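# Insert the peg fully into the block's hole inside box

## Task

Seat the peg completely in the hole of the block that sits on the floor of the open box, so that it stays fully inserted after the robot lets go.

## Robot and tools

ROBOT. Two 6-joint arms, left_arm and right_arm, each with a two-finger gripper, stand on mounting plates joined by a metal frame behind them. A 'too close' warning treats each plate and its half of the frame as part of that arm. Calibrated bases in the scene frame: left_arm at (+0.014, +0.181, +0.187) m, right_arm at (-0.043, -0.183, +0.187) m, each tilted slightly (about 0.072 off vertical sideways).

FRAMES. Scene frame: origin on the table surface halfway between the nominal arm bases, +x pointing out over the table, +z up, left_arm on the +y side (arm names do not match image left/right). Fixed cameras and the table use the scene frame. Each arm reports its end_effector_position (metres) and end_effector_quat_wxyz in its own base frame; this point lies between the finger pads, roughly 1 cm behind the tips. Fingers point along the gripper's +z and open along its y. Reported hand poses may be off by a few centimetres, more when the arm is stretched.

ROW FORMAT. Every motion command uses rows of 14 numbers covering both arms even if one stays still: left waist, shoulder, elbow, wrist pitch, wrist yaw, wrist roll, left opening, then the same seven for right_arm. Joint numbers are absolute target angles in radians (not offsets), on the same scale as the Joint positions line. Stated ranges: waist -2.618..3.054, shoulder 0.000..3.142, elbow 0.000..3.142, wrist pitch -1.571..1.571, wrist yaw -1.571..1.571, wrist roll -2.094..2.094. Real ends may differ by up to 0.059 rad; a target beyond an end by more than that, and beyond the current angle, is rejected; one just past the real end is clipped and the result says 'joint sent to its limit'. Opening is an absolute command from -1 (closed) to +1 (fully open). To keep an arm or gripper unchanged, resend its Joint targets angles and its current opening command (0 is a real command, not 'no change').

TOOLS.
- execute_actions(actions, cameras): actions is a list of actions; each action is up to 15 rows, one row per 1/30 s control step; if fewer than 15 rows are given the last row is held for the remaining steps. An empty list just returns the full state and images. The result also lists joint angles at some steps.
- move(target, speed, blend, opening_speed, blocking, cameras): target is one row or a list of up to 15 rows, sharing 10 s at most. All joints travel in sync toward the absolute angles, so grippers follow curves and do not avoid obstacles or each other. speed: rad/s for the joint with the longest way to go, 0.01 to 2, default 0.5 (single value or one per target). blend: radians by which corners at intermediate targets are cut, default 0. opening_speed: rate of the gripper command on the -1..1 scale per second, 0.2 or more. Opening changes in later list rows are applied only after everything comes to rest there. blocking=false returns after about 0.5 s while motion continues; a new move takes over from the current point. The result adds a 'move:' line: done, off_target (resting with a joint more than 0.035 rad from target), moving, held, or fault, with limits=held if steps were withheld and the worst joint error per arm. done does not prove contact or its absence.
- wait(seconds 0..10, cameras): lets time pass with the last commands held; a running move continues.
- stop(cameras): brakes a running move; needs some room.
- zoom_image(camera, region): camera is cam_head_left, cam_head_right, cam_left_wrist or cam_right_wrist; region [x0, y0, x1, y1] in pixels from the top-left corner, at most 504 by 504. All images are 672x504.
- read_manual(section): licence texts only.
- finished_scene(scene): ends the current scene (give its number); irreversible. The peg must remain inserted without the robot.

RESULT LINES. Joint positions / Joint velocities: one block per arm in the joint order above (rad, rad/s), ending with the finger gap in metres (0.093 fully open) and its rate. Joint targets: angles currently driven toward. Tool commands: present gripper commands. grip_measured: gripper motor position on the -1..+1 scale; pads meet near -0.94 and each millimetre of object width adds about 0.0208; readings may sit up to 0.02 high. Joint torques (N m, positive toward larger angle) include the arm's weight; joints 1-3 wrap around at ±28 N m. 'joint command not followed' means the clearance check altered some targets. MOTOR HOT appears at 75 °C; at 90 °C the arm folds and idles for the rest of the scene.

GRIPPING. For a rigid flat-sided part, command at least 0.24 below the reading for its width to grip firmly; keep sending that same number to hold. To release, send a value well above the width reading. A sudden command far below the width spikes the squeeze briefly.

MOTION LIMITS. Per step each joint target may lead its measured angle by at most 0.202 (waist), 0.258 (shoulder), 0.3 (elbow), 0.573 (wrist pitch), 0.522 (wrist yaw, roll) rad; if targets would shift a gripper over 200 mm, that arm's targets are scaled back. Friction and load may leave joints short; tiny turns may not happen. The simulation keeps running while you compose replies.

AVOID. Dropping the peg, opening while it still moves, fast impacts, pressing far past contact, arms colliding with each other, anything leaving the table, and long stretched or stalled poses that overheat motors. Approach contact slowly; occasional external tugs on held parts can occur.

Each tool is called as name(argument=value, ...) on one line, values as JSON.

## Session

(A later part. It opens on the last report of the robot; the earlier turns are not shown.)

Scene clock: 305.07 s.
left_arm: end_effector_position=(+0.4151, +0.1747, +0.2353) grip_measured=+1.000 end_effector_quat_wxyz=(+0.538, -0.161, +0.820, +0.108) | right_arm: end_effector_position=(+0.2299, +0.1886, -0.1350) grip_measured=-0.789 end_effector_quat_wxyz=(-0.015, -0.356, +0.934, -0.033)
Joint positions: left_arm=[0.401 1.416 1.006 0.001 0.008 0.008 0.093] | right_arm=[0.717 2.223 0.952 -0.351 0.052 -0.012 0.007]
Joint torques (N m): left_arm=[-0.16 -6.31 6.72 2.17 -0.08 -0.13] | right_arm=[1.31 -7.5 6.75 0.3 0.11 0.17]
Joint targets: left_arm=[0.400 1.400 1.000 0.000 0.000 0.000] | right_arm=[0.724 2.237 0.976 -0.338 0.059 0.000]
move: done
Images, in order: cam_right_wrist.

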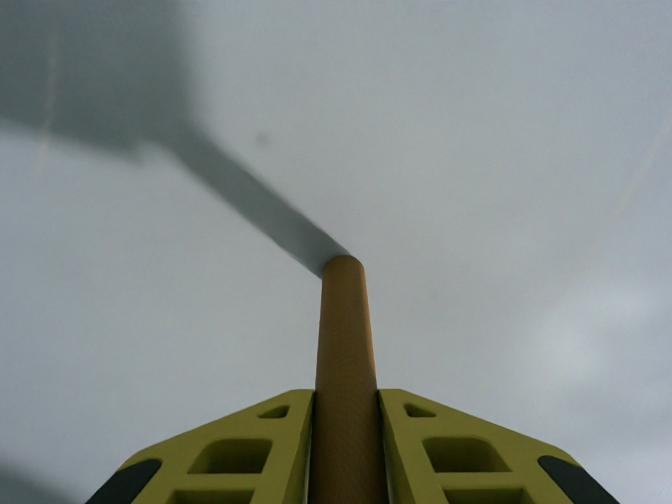

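move(target=[[0.4,1.4,1.0,0,0,0,1,0.724,1.75,1.1,-0.95,0.059,0,-0.92],[0.4,1.4,1.0,0,0,0,1,-0.356,2.205,1.732,-1.0675,0.065,-0.45,-0.92]], speed=0.6, blend=0.1)

Scene clock: 324.53 s.
left_arm: end_effector_position=(+0.4151, +0.1747, +0.2353) grip_measured=+1.000 end_effector_quat_wxyz=(+0.538, -0.161, +0.820, +0.108) | right_arm: end_effector_position=(+0.3917, -0.1598, +0.0244) grip_measured=-0.805 end_effector_quat_wxyz=(-0.002, -0.038, +0.999, -0.035)
Joint positions: left_arm=[0.401 1.416 1.006 0.001 0.008 0.008 0.093] | right_arm=[-0.362 2.188 1.698 -1.057 0.065 -0.438 0.007]
Joint torques (N m): left_arm=[-0.14 -6.31 6.68 2.16 -0.06 -0.14] | right_arm=[1.4 -9.88 10.18 0.06 0.01 -0.13]
Joint targets: left_arm=[0.400 1.400 1.000 0.000 0.000 0.000] | right_arm=[-0.356 2.205 1.732 -1.067 0.065 -0.450]
move: done

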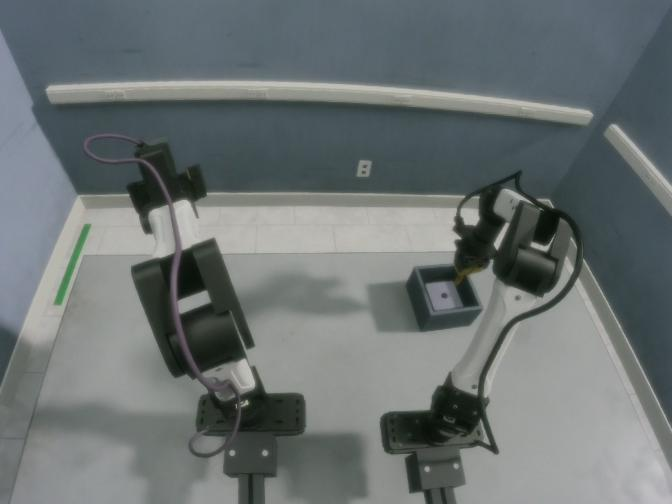

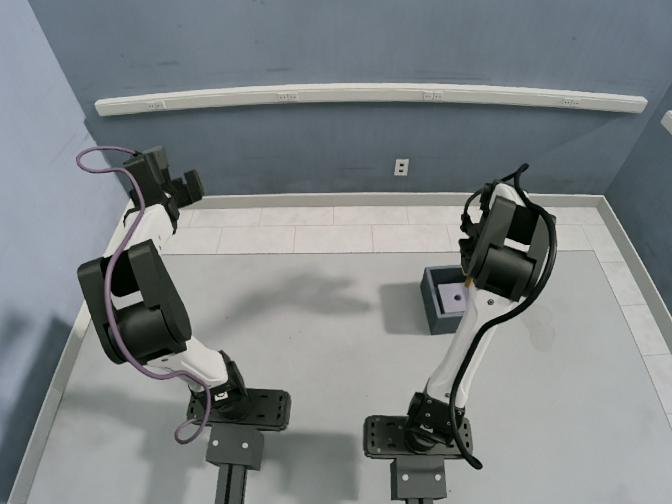

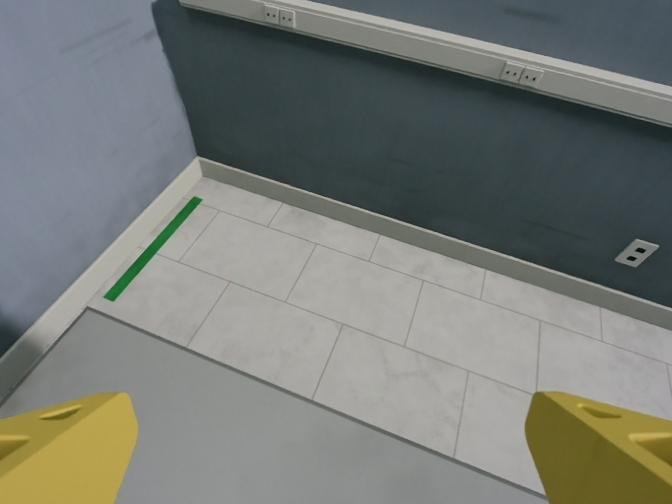

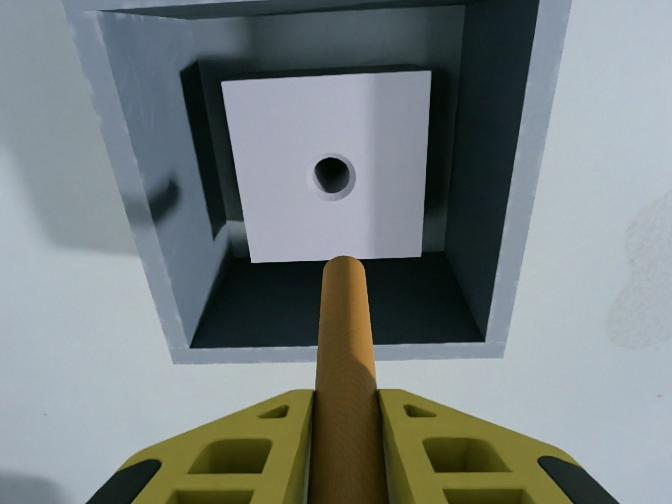

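move(target=[0.4,1.4,1.0,0,0,0,1,-0.347,2.297,1.598,-0.849,0.065,-0.45,-0.92], speed=0.25, cameras=["cam_right_wrist","cam_head_right"])

zoom_image(camera="cam_right_wrist", region=[230, 100, 450, 320])

Scene clock: 340.90 s.
left_arm: end_effector_position=(+0.4151, +0.1747, +0.2353) grip_measured=+1.000 end_effector_quat_wxyz=(+0.538, -0.161, +0.820, +0.108) | right_arm: end_effector_position=(+0.3989, -0.1597, -0.0346) grip_measured=-0.805 end_effector_quat_wxyz=(+0.003, -0.041, +0.998, -0.036)
Joint positions: left_arm=[0.401 1.416 1.006 0.001 0.008 0.008 0.093] | right_arm=[-0.355 2.283 1.609 -0.863 0.065 -0.438 0.007]
Joint torques (N m): left_arm=[-0.17 -6.34 6.69 2.18 -0.08 -0.13] | right_arm=[1.66 -10.39 5.29 0.33 0.03 -0.08]
Joint targets: left_arm=[0.400 1.400 1.000 0.000 0.000 0.000] | right_arm=[-0.347 2.297 1.598 -0.849 0.065 -0.450]
move: done
Images, in order: cam_head_right, cam_right_wrist.

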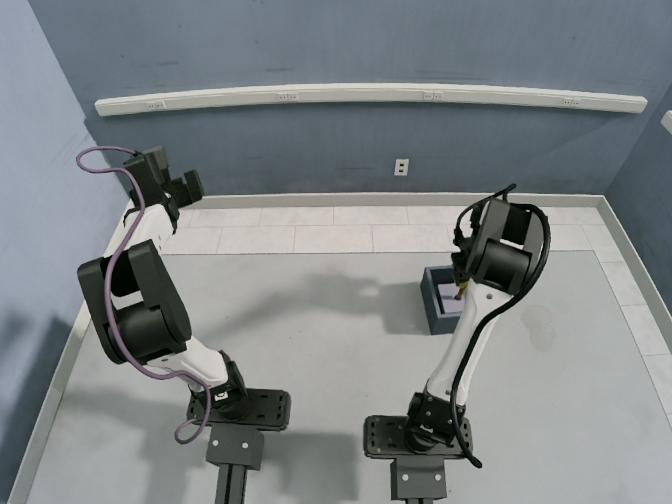

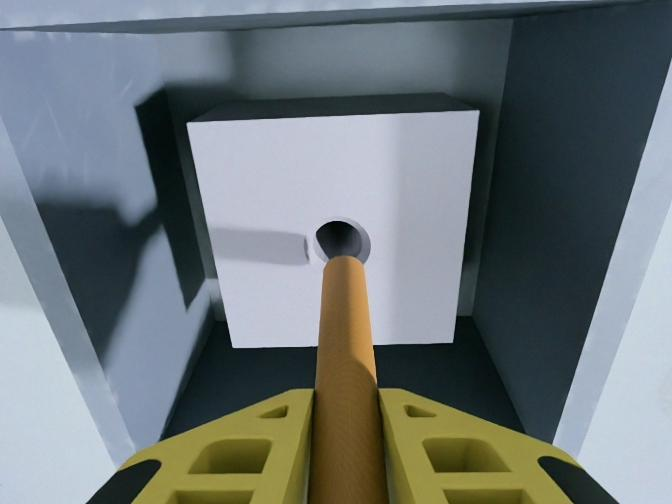

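Scaled by 2.291.

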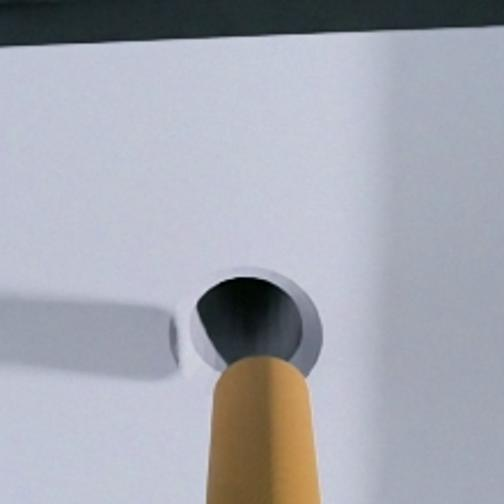

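move(target=[0.4,1.4,1.0,0,0,0,1,-0.344,2.3215,1.588,-0.818,0.065,-0.45,-0.92], speed=0.1, cameras=["cam_right_wrist"])

zoom_image(camera="cam_right_wrist", region=[230, 100, 450, 320])

Scene clock: 357.20 s.
left_arm: end_effector_position=(+0.4151, +0.1747, +0.2353) grip_measured=+1.000 end_effector_quat_wxyz=(+0.538, -0.161, +0.820, +0.108) | right_arm: end_effector_position=(+0.4004, -0.1587, -0.0455) grip_measured=-0.805 end_effector_quat_wxyz=(+0.003, -0.043, +0.998, -0.036)
Joint positions: left_arm=[0.401 1.416 1.006 0.001 0.008 0.008 0.093] | right_arm=[-0.352 2.305 1.6 -0.832 0.065 -0.438 0.007]
Joint torques (N m): left_arm=[-0.14 -6.3 6.68 2.17 -0.07 -0.13] | right_arm=[1.68 -10.17 5.11 0.37 0.01 -0.06]
Joint targets: left_arm=[0.400 1.400 1.000 0.000 0.000 0.000] | right_arm=[-0.344 2.321 1.588 -0.818 0.065 -0.450]
move: done
Images, in order: cam_right_wrist.

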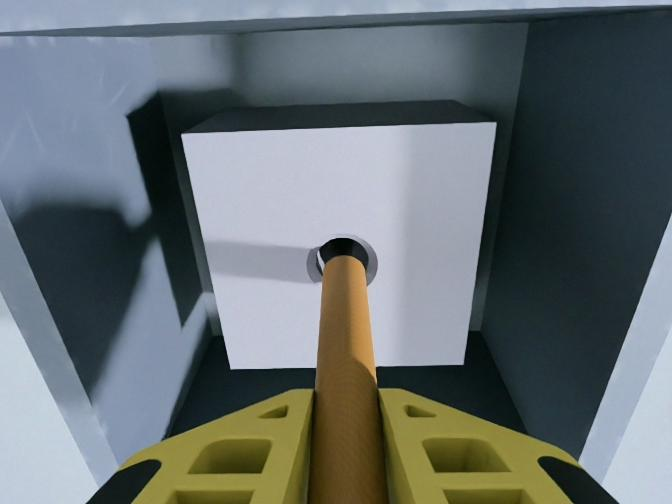

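Scaled by 2.291.

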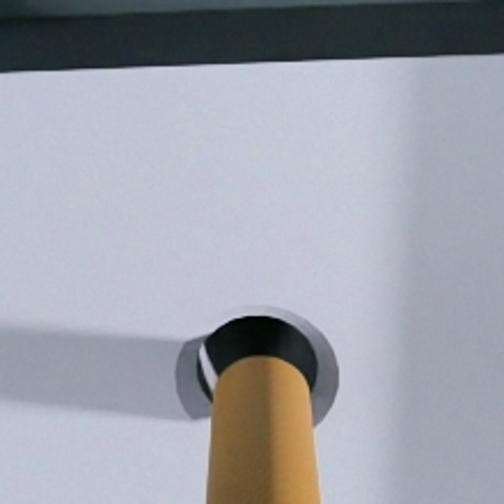

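move(target=[0.4,1.4,1.0,0,0,0,1,-0.342,2.352,1.580,-0.780,0.065,-0.45,-0.92], speed=0.06, cameras=["cam_right_wrist"])

zoom_image(camera="cam_right_wrist", region=[230, 160, 450, 380])

Scene clock: 371.60 s.
left_arm: end_effector_position=(+0.4151, +0.1747, +0.2353) grip_measured=+1.000 end_effector_quat_wxyz=(+0.538, -0.161, +0.820, +0.108) | right_arm: end_effector_position=(+0.4015, -0.1591, -0.0595) grip_measured=-0.805 end_effector_quat_wxyz=(+0.003, -0.043, +0.998, -0.036)
Joint positions: left_arm=[0.401 1.416 1.006 0.001 0.008 0.008 0.093] | right_arm=[-0.352 2.335 1.592 -0.794 0.065 -0.438 0.007]
Joint torques (N m): left_arm=[-0.17 -6.27 6.69 2.18 -0.07 -0.12] | right_arm=[1.78 -10.24 5.07 0.31 0.06 -0.1]
Heat: left arm: 39 °C; right arm: 39 °C.
Joint targets: left_arm=[0.400 1.400 1.000 0.000 0.000 0.000] | right_arm=[-0.342 2.352 1.580 -0.780 0.065 -0.450]
move: done
Images, in order: cam_right_wrist.

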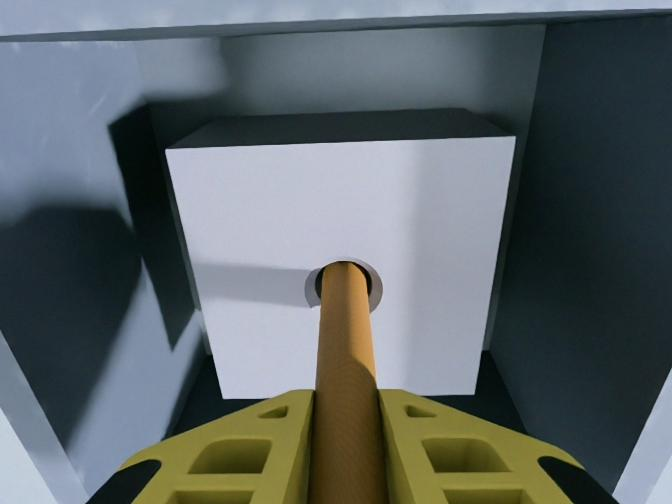

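Scaled by 2.291.

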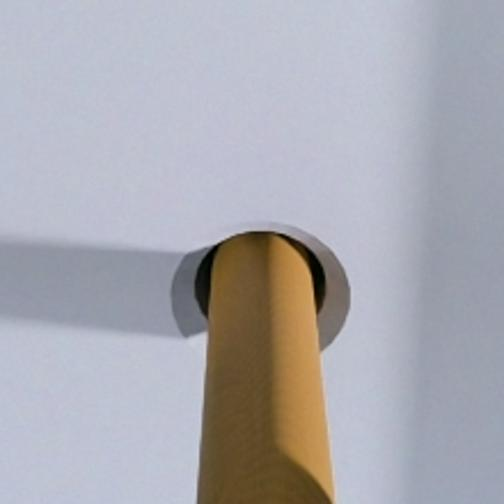

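move(target=[0.4,1.4,1.0,0,0,0,1,-0.347,2.4096,1.552,-0.695,0.065,-0.45,-0.92], speed=0.06, cameras=["cam_right_wrist"])

Scene clock: 378.40 s.
left_arm: end_effector_position=(+0.4151, +0.1747, +0.2353) grip_measured=+1.000 end_effector_quat_wxyz=(+0.538, -0.161, +0.820, +0.108) | right_arm: end_effector_position=(+0.4018, -0.1592, -0.0879) grip_measured=-0.805 end_effector_quat_wxyz=(+0.004, -0.043, +0.998, -0.037)
Joint positions: left_arm=[0.401 1.416 1.006 0.001 0.008 0.008 0.093] | right_arm=[-0.352 2.391 1.565 -0.708 0.065 -0.438 0.007]
Joint torques (N m): left_arm=[-0.13 -6.3 6.72 2.18 -0.09 -0.13] | right_arm=[1.39 -10.36 4.64 0.33 -0.01 -0.1]
Joint targets: left_arm=[0.400 1.400 1.000 0.000 0.000 0.000] | right_arm=[-0.347 2.410 1.552 -0.695 0.065 -0.450]
move: done
Images, in order: cam_right_wrist.

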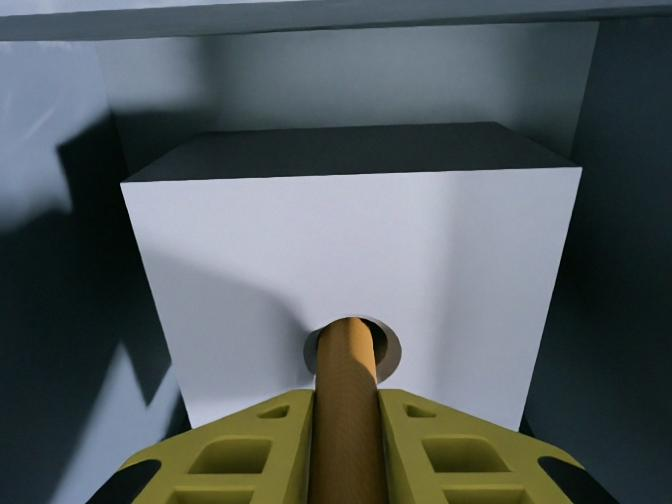

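move(target=[0.4,1.4,1.0,0,0,0,1,-0.353,2.4496,1.543,-0.646,0.065,-0.45,-0.92], speed=0.06, cameras=["cam_right_wrist"])

Scene clock: 383.27 s.
left_arm: end_effector_position=(+0.4151, +0.1747, +0.2353) grip_measured=+1.000 end_effector_quat_wxyz=(+0.538, -0.161, +0.820, +0.108) | right_arm: end_effector_position=(+0.4033, -0.1599, -0.0988) grip_measured=-0.805 end_effector_quat_wxyz=(+0.006, -0.043, +0.998, -0.038)
Joint positions: left_arm=[0.401 1.416 1.006 0.001 0.008 0.008 0.093] | right_arm=[-0.352 2.417 1.562 -0.675 0.066 -0.438 0.007]
Joint torques (N m): left_arm=[-0.18 -6.28 6.71 2.18 -0.08 -0.13] | right_arm=[0.75 -9.02 3.92 0.51 0 -0.1]
Joint targets: left_arm=[0.400 1.400 1.000 0.000 0.000 0.000] | right_arm=[-0.353 2.450 1.543 -0.646 0.065 -0.450]
move: done
Images, in order: cam_right_wrist.

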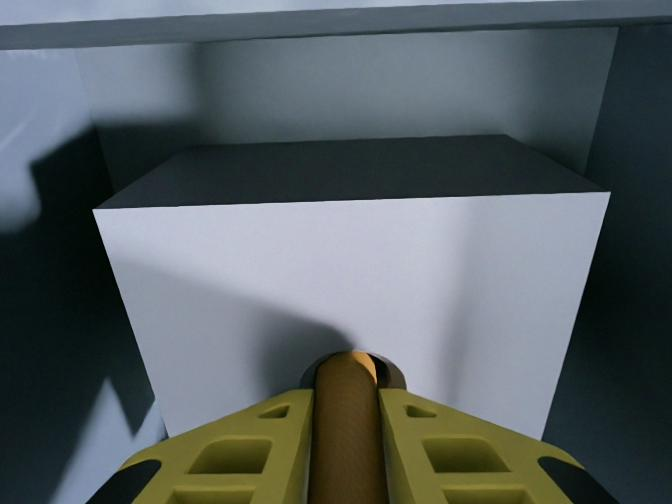

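move(target=[[0.4,1.4,1.0,0,0,0,1,-0.350,2.432,1.548,-0.666,0.065,-0.45,-0.92],[0.4,1.4,1.0,0,0,0,1,-0.350,2.432,1.548,-0.666,0.065,-0.45,-0.1]], speed=0.06, opening_speed=0.8, cameras=["cam_right_wrist"])

Scene clock: 389.87 s.
left_arm: end_effector_position=(+0.4151, +0.1747, +0.2353) grip_measured=+1.000 end_effector_quat_wxyz=(+0.538, -0.161, +0.820, +0.108) | right_arm: end_effector_position=(+0.4030, -0.1598, -0.0990) grip_measured=-0.102 end_effector_quat_wxyz=(+0.006, -0.043, +0.998, -0.038)
Joint positions: left_arm=[0.401 1.416 1.006 0.001 0.008 0.008 0.093] | right_arm=[-0.352 2.417 1.561 -0.674 0.066 -0.438 0.04]
Joint torques (N m): left_arm=[-0.17 -6.32 6.68 2.17 -0.07 -0.13] | right_arm=[0.98 -10.47 4.46 0.27 0.05 -0.06]
Joint targets: left_arm=[0.400 1.400 1.000 0.000 0.000 0.000] | right_arm=[-0.350 2.432 1.548 -0.666 0.065 -0.450]
move: done
Images, in order: cam_right_wrist.

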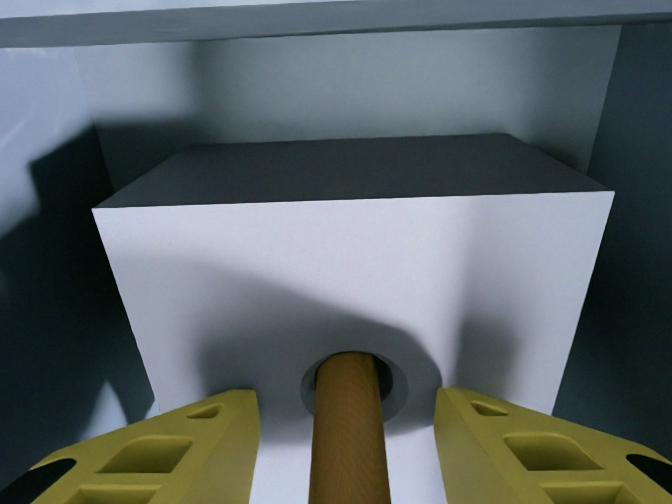

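move(target=[[0.4,1.4,1.0,0,0,0,1,-0.350,2.352,1.580,-0.780,0.065,-0.45,-0.1],[0.4,1.4,1.0,0,0,0,1,-0.356,2.1,1.732,-1.15,0.065,-0.45,-0.1]], speed=0.3, blend=0.05)

zoom_image(camera="cam_right_wrist", region=[150, 0, 550, 300])

Scene clock: 395.80 s.
left_arm: end_effector_position=(+0.4151, +0.1747, +0.2353) grip_measured=+1.000 end_effector_quat_wxyz=(+0.538, -0.161, +0.820, +0.108) | right_arm: end_effector_position=(+0.3796, -0.1512, +0.0437) grip_measured=-0.102 end_effector_quat_wxyz=(-0.016, -0.043, +0.999, -0.029)
Joint positions: left_arm=[0.401 1.416 1.006 0.001 0.008 0.008 0.093] | right_arm=[-0.352 2.142 1.703 -1.139 0.066 -0.438 0.04]
Joint torques (N m): left_arm=[-0.12 -6.31 6.68 2.19 -0.08 -0.14] | right_arm=[0.44 -14.61 9.78 -0.03 0.06 -0.09]
Joint targets: left_arm=[0.400 1.400 1.000 0.000 0.000 0.000] | right_arm=[-0.356 2.100 1.732 -1.150 0.065 -0.450]
move: off_target (right_arm); right_arm: the shoulder is farthest, 0.042 rad from its target

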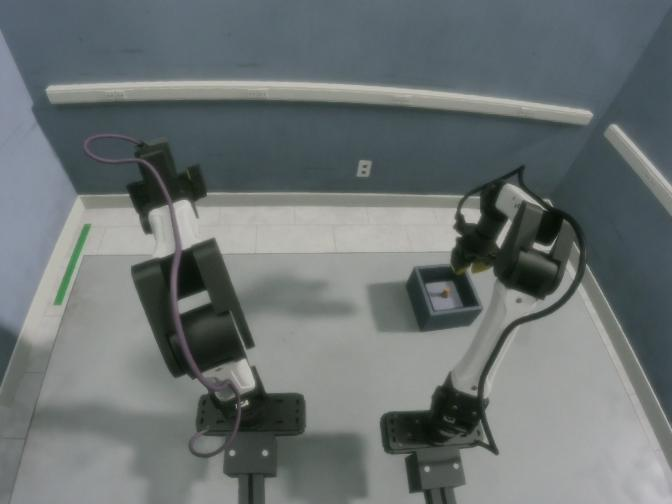

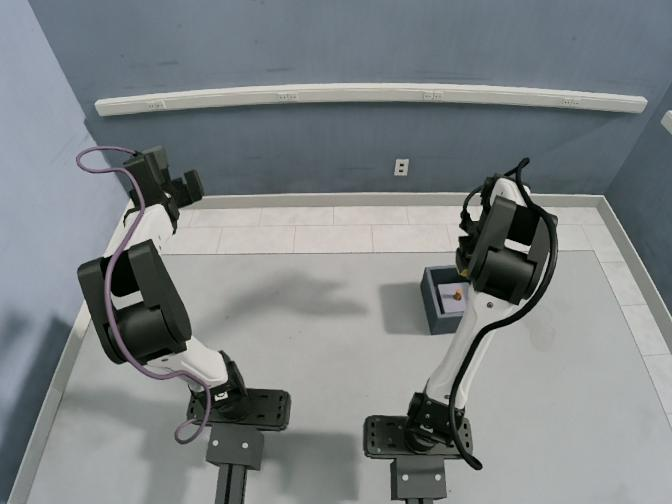

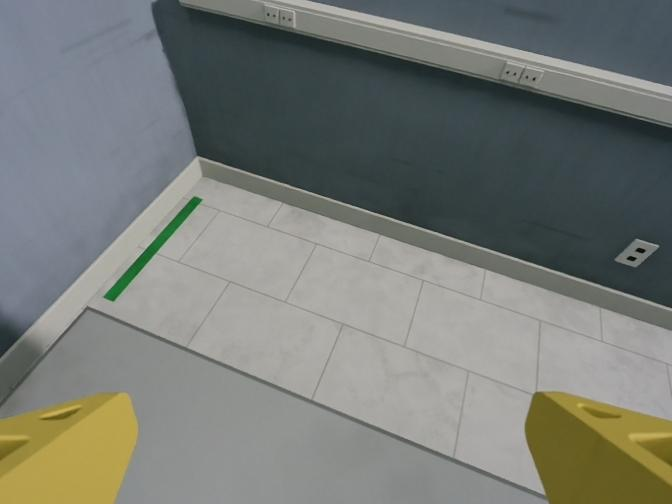

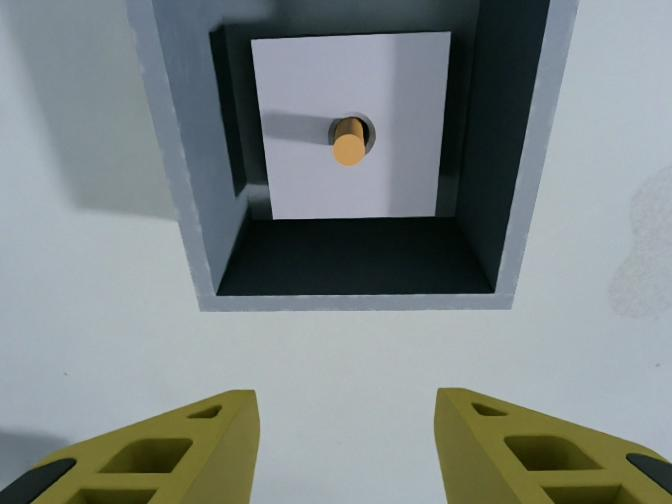

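Scaled by 1.260.

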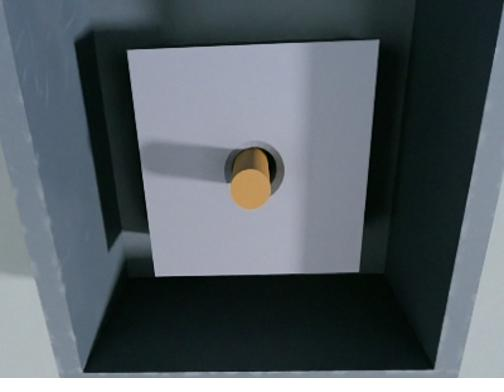

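finished_scene(scene=1)

The scene is finished: the task was done.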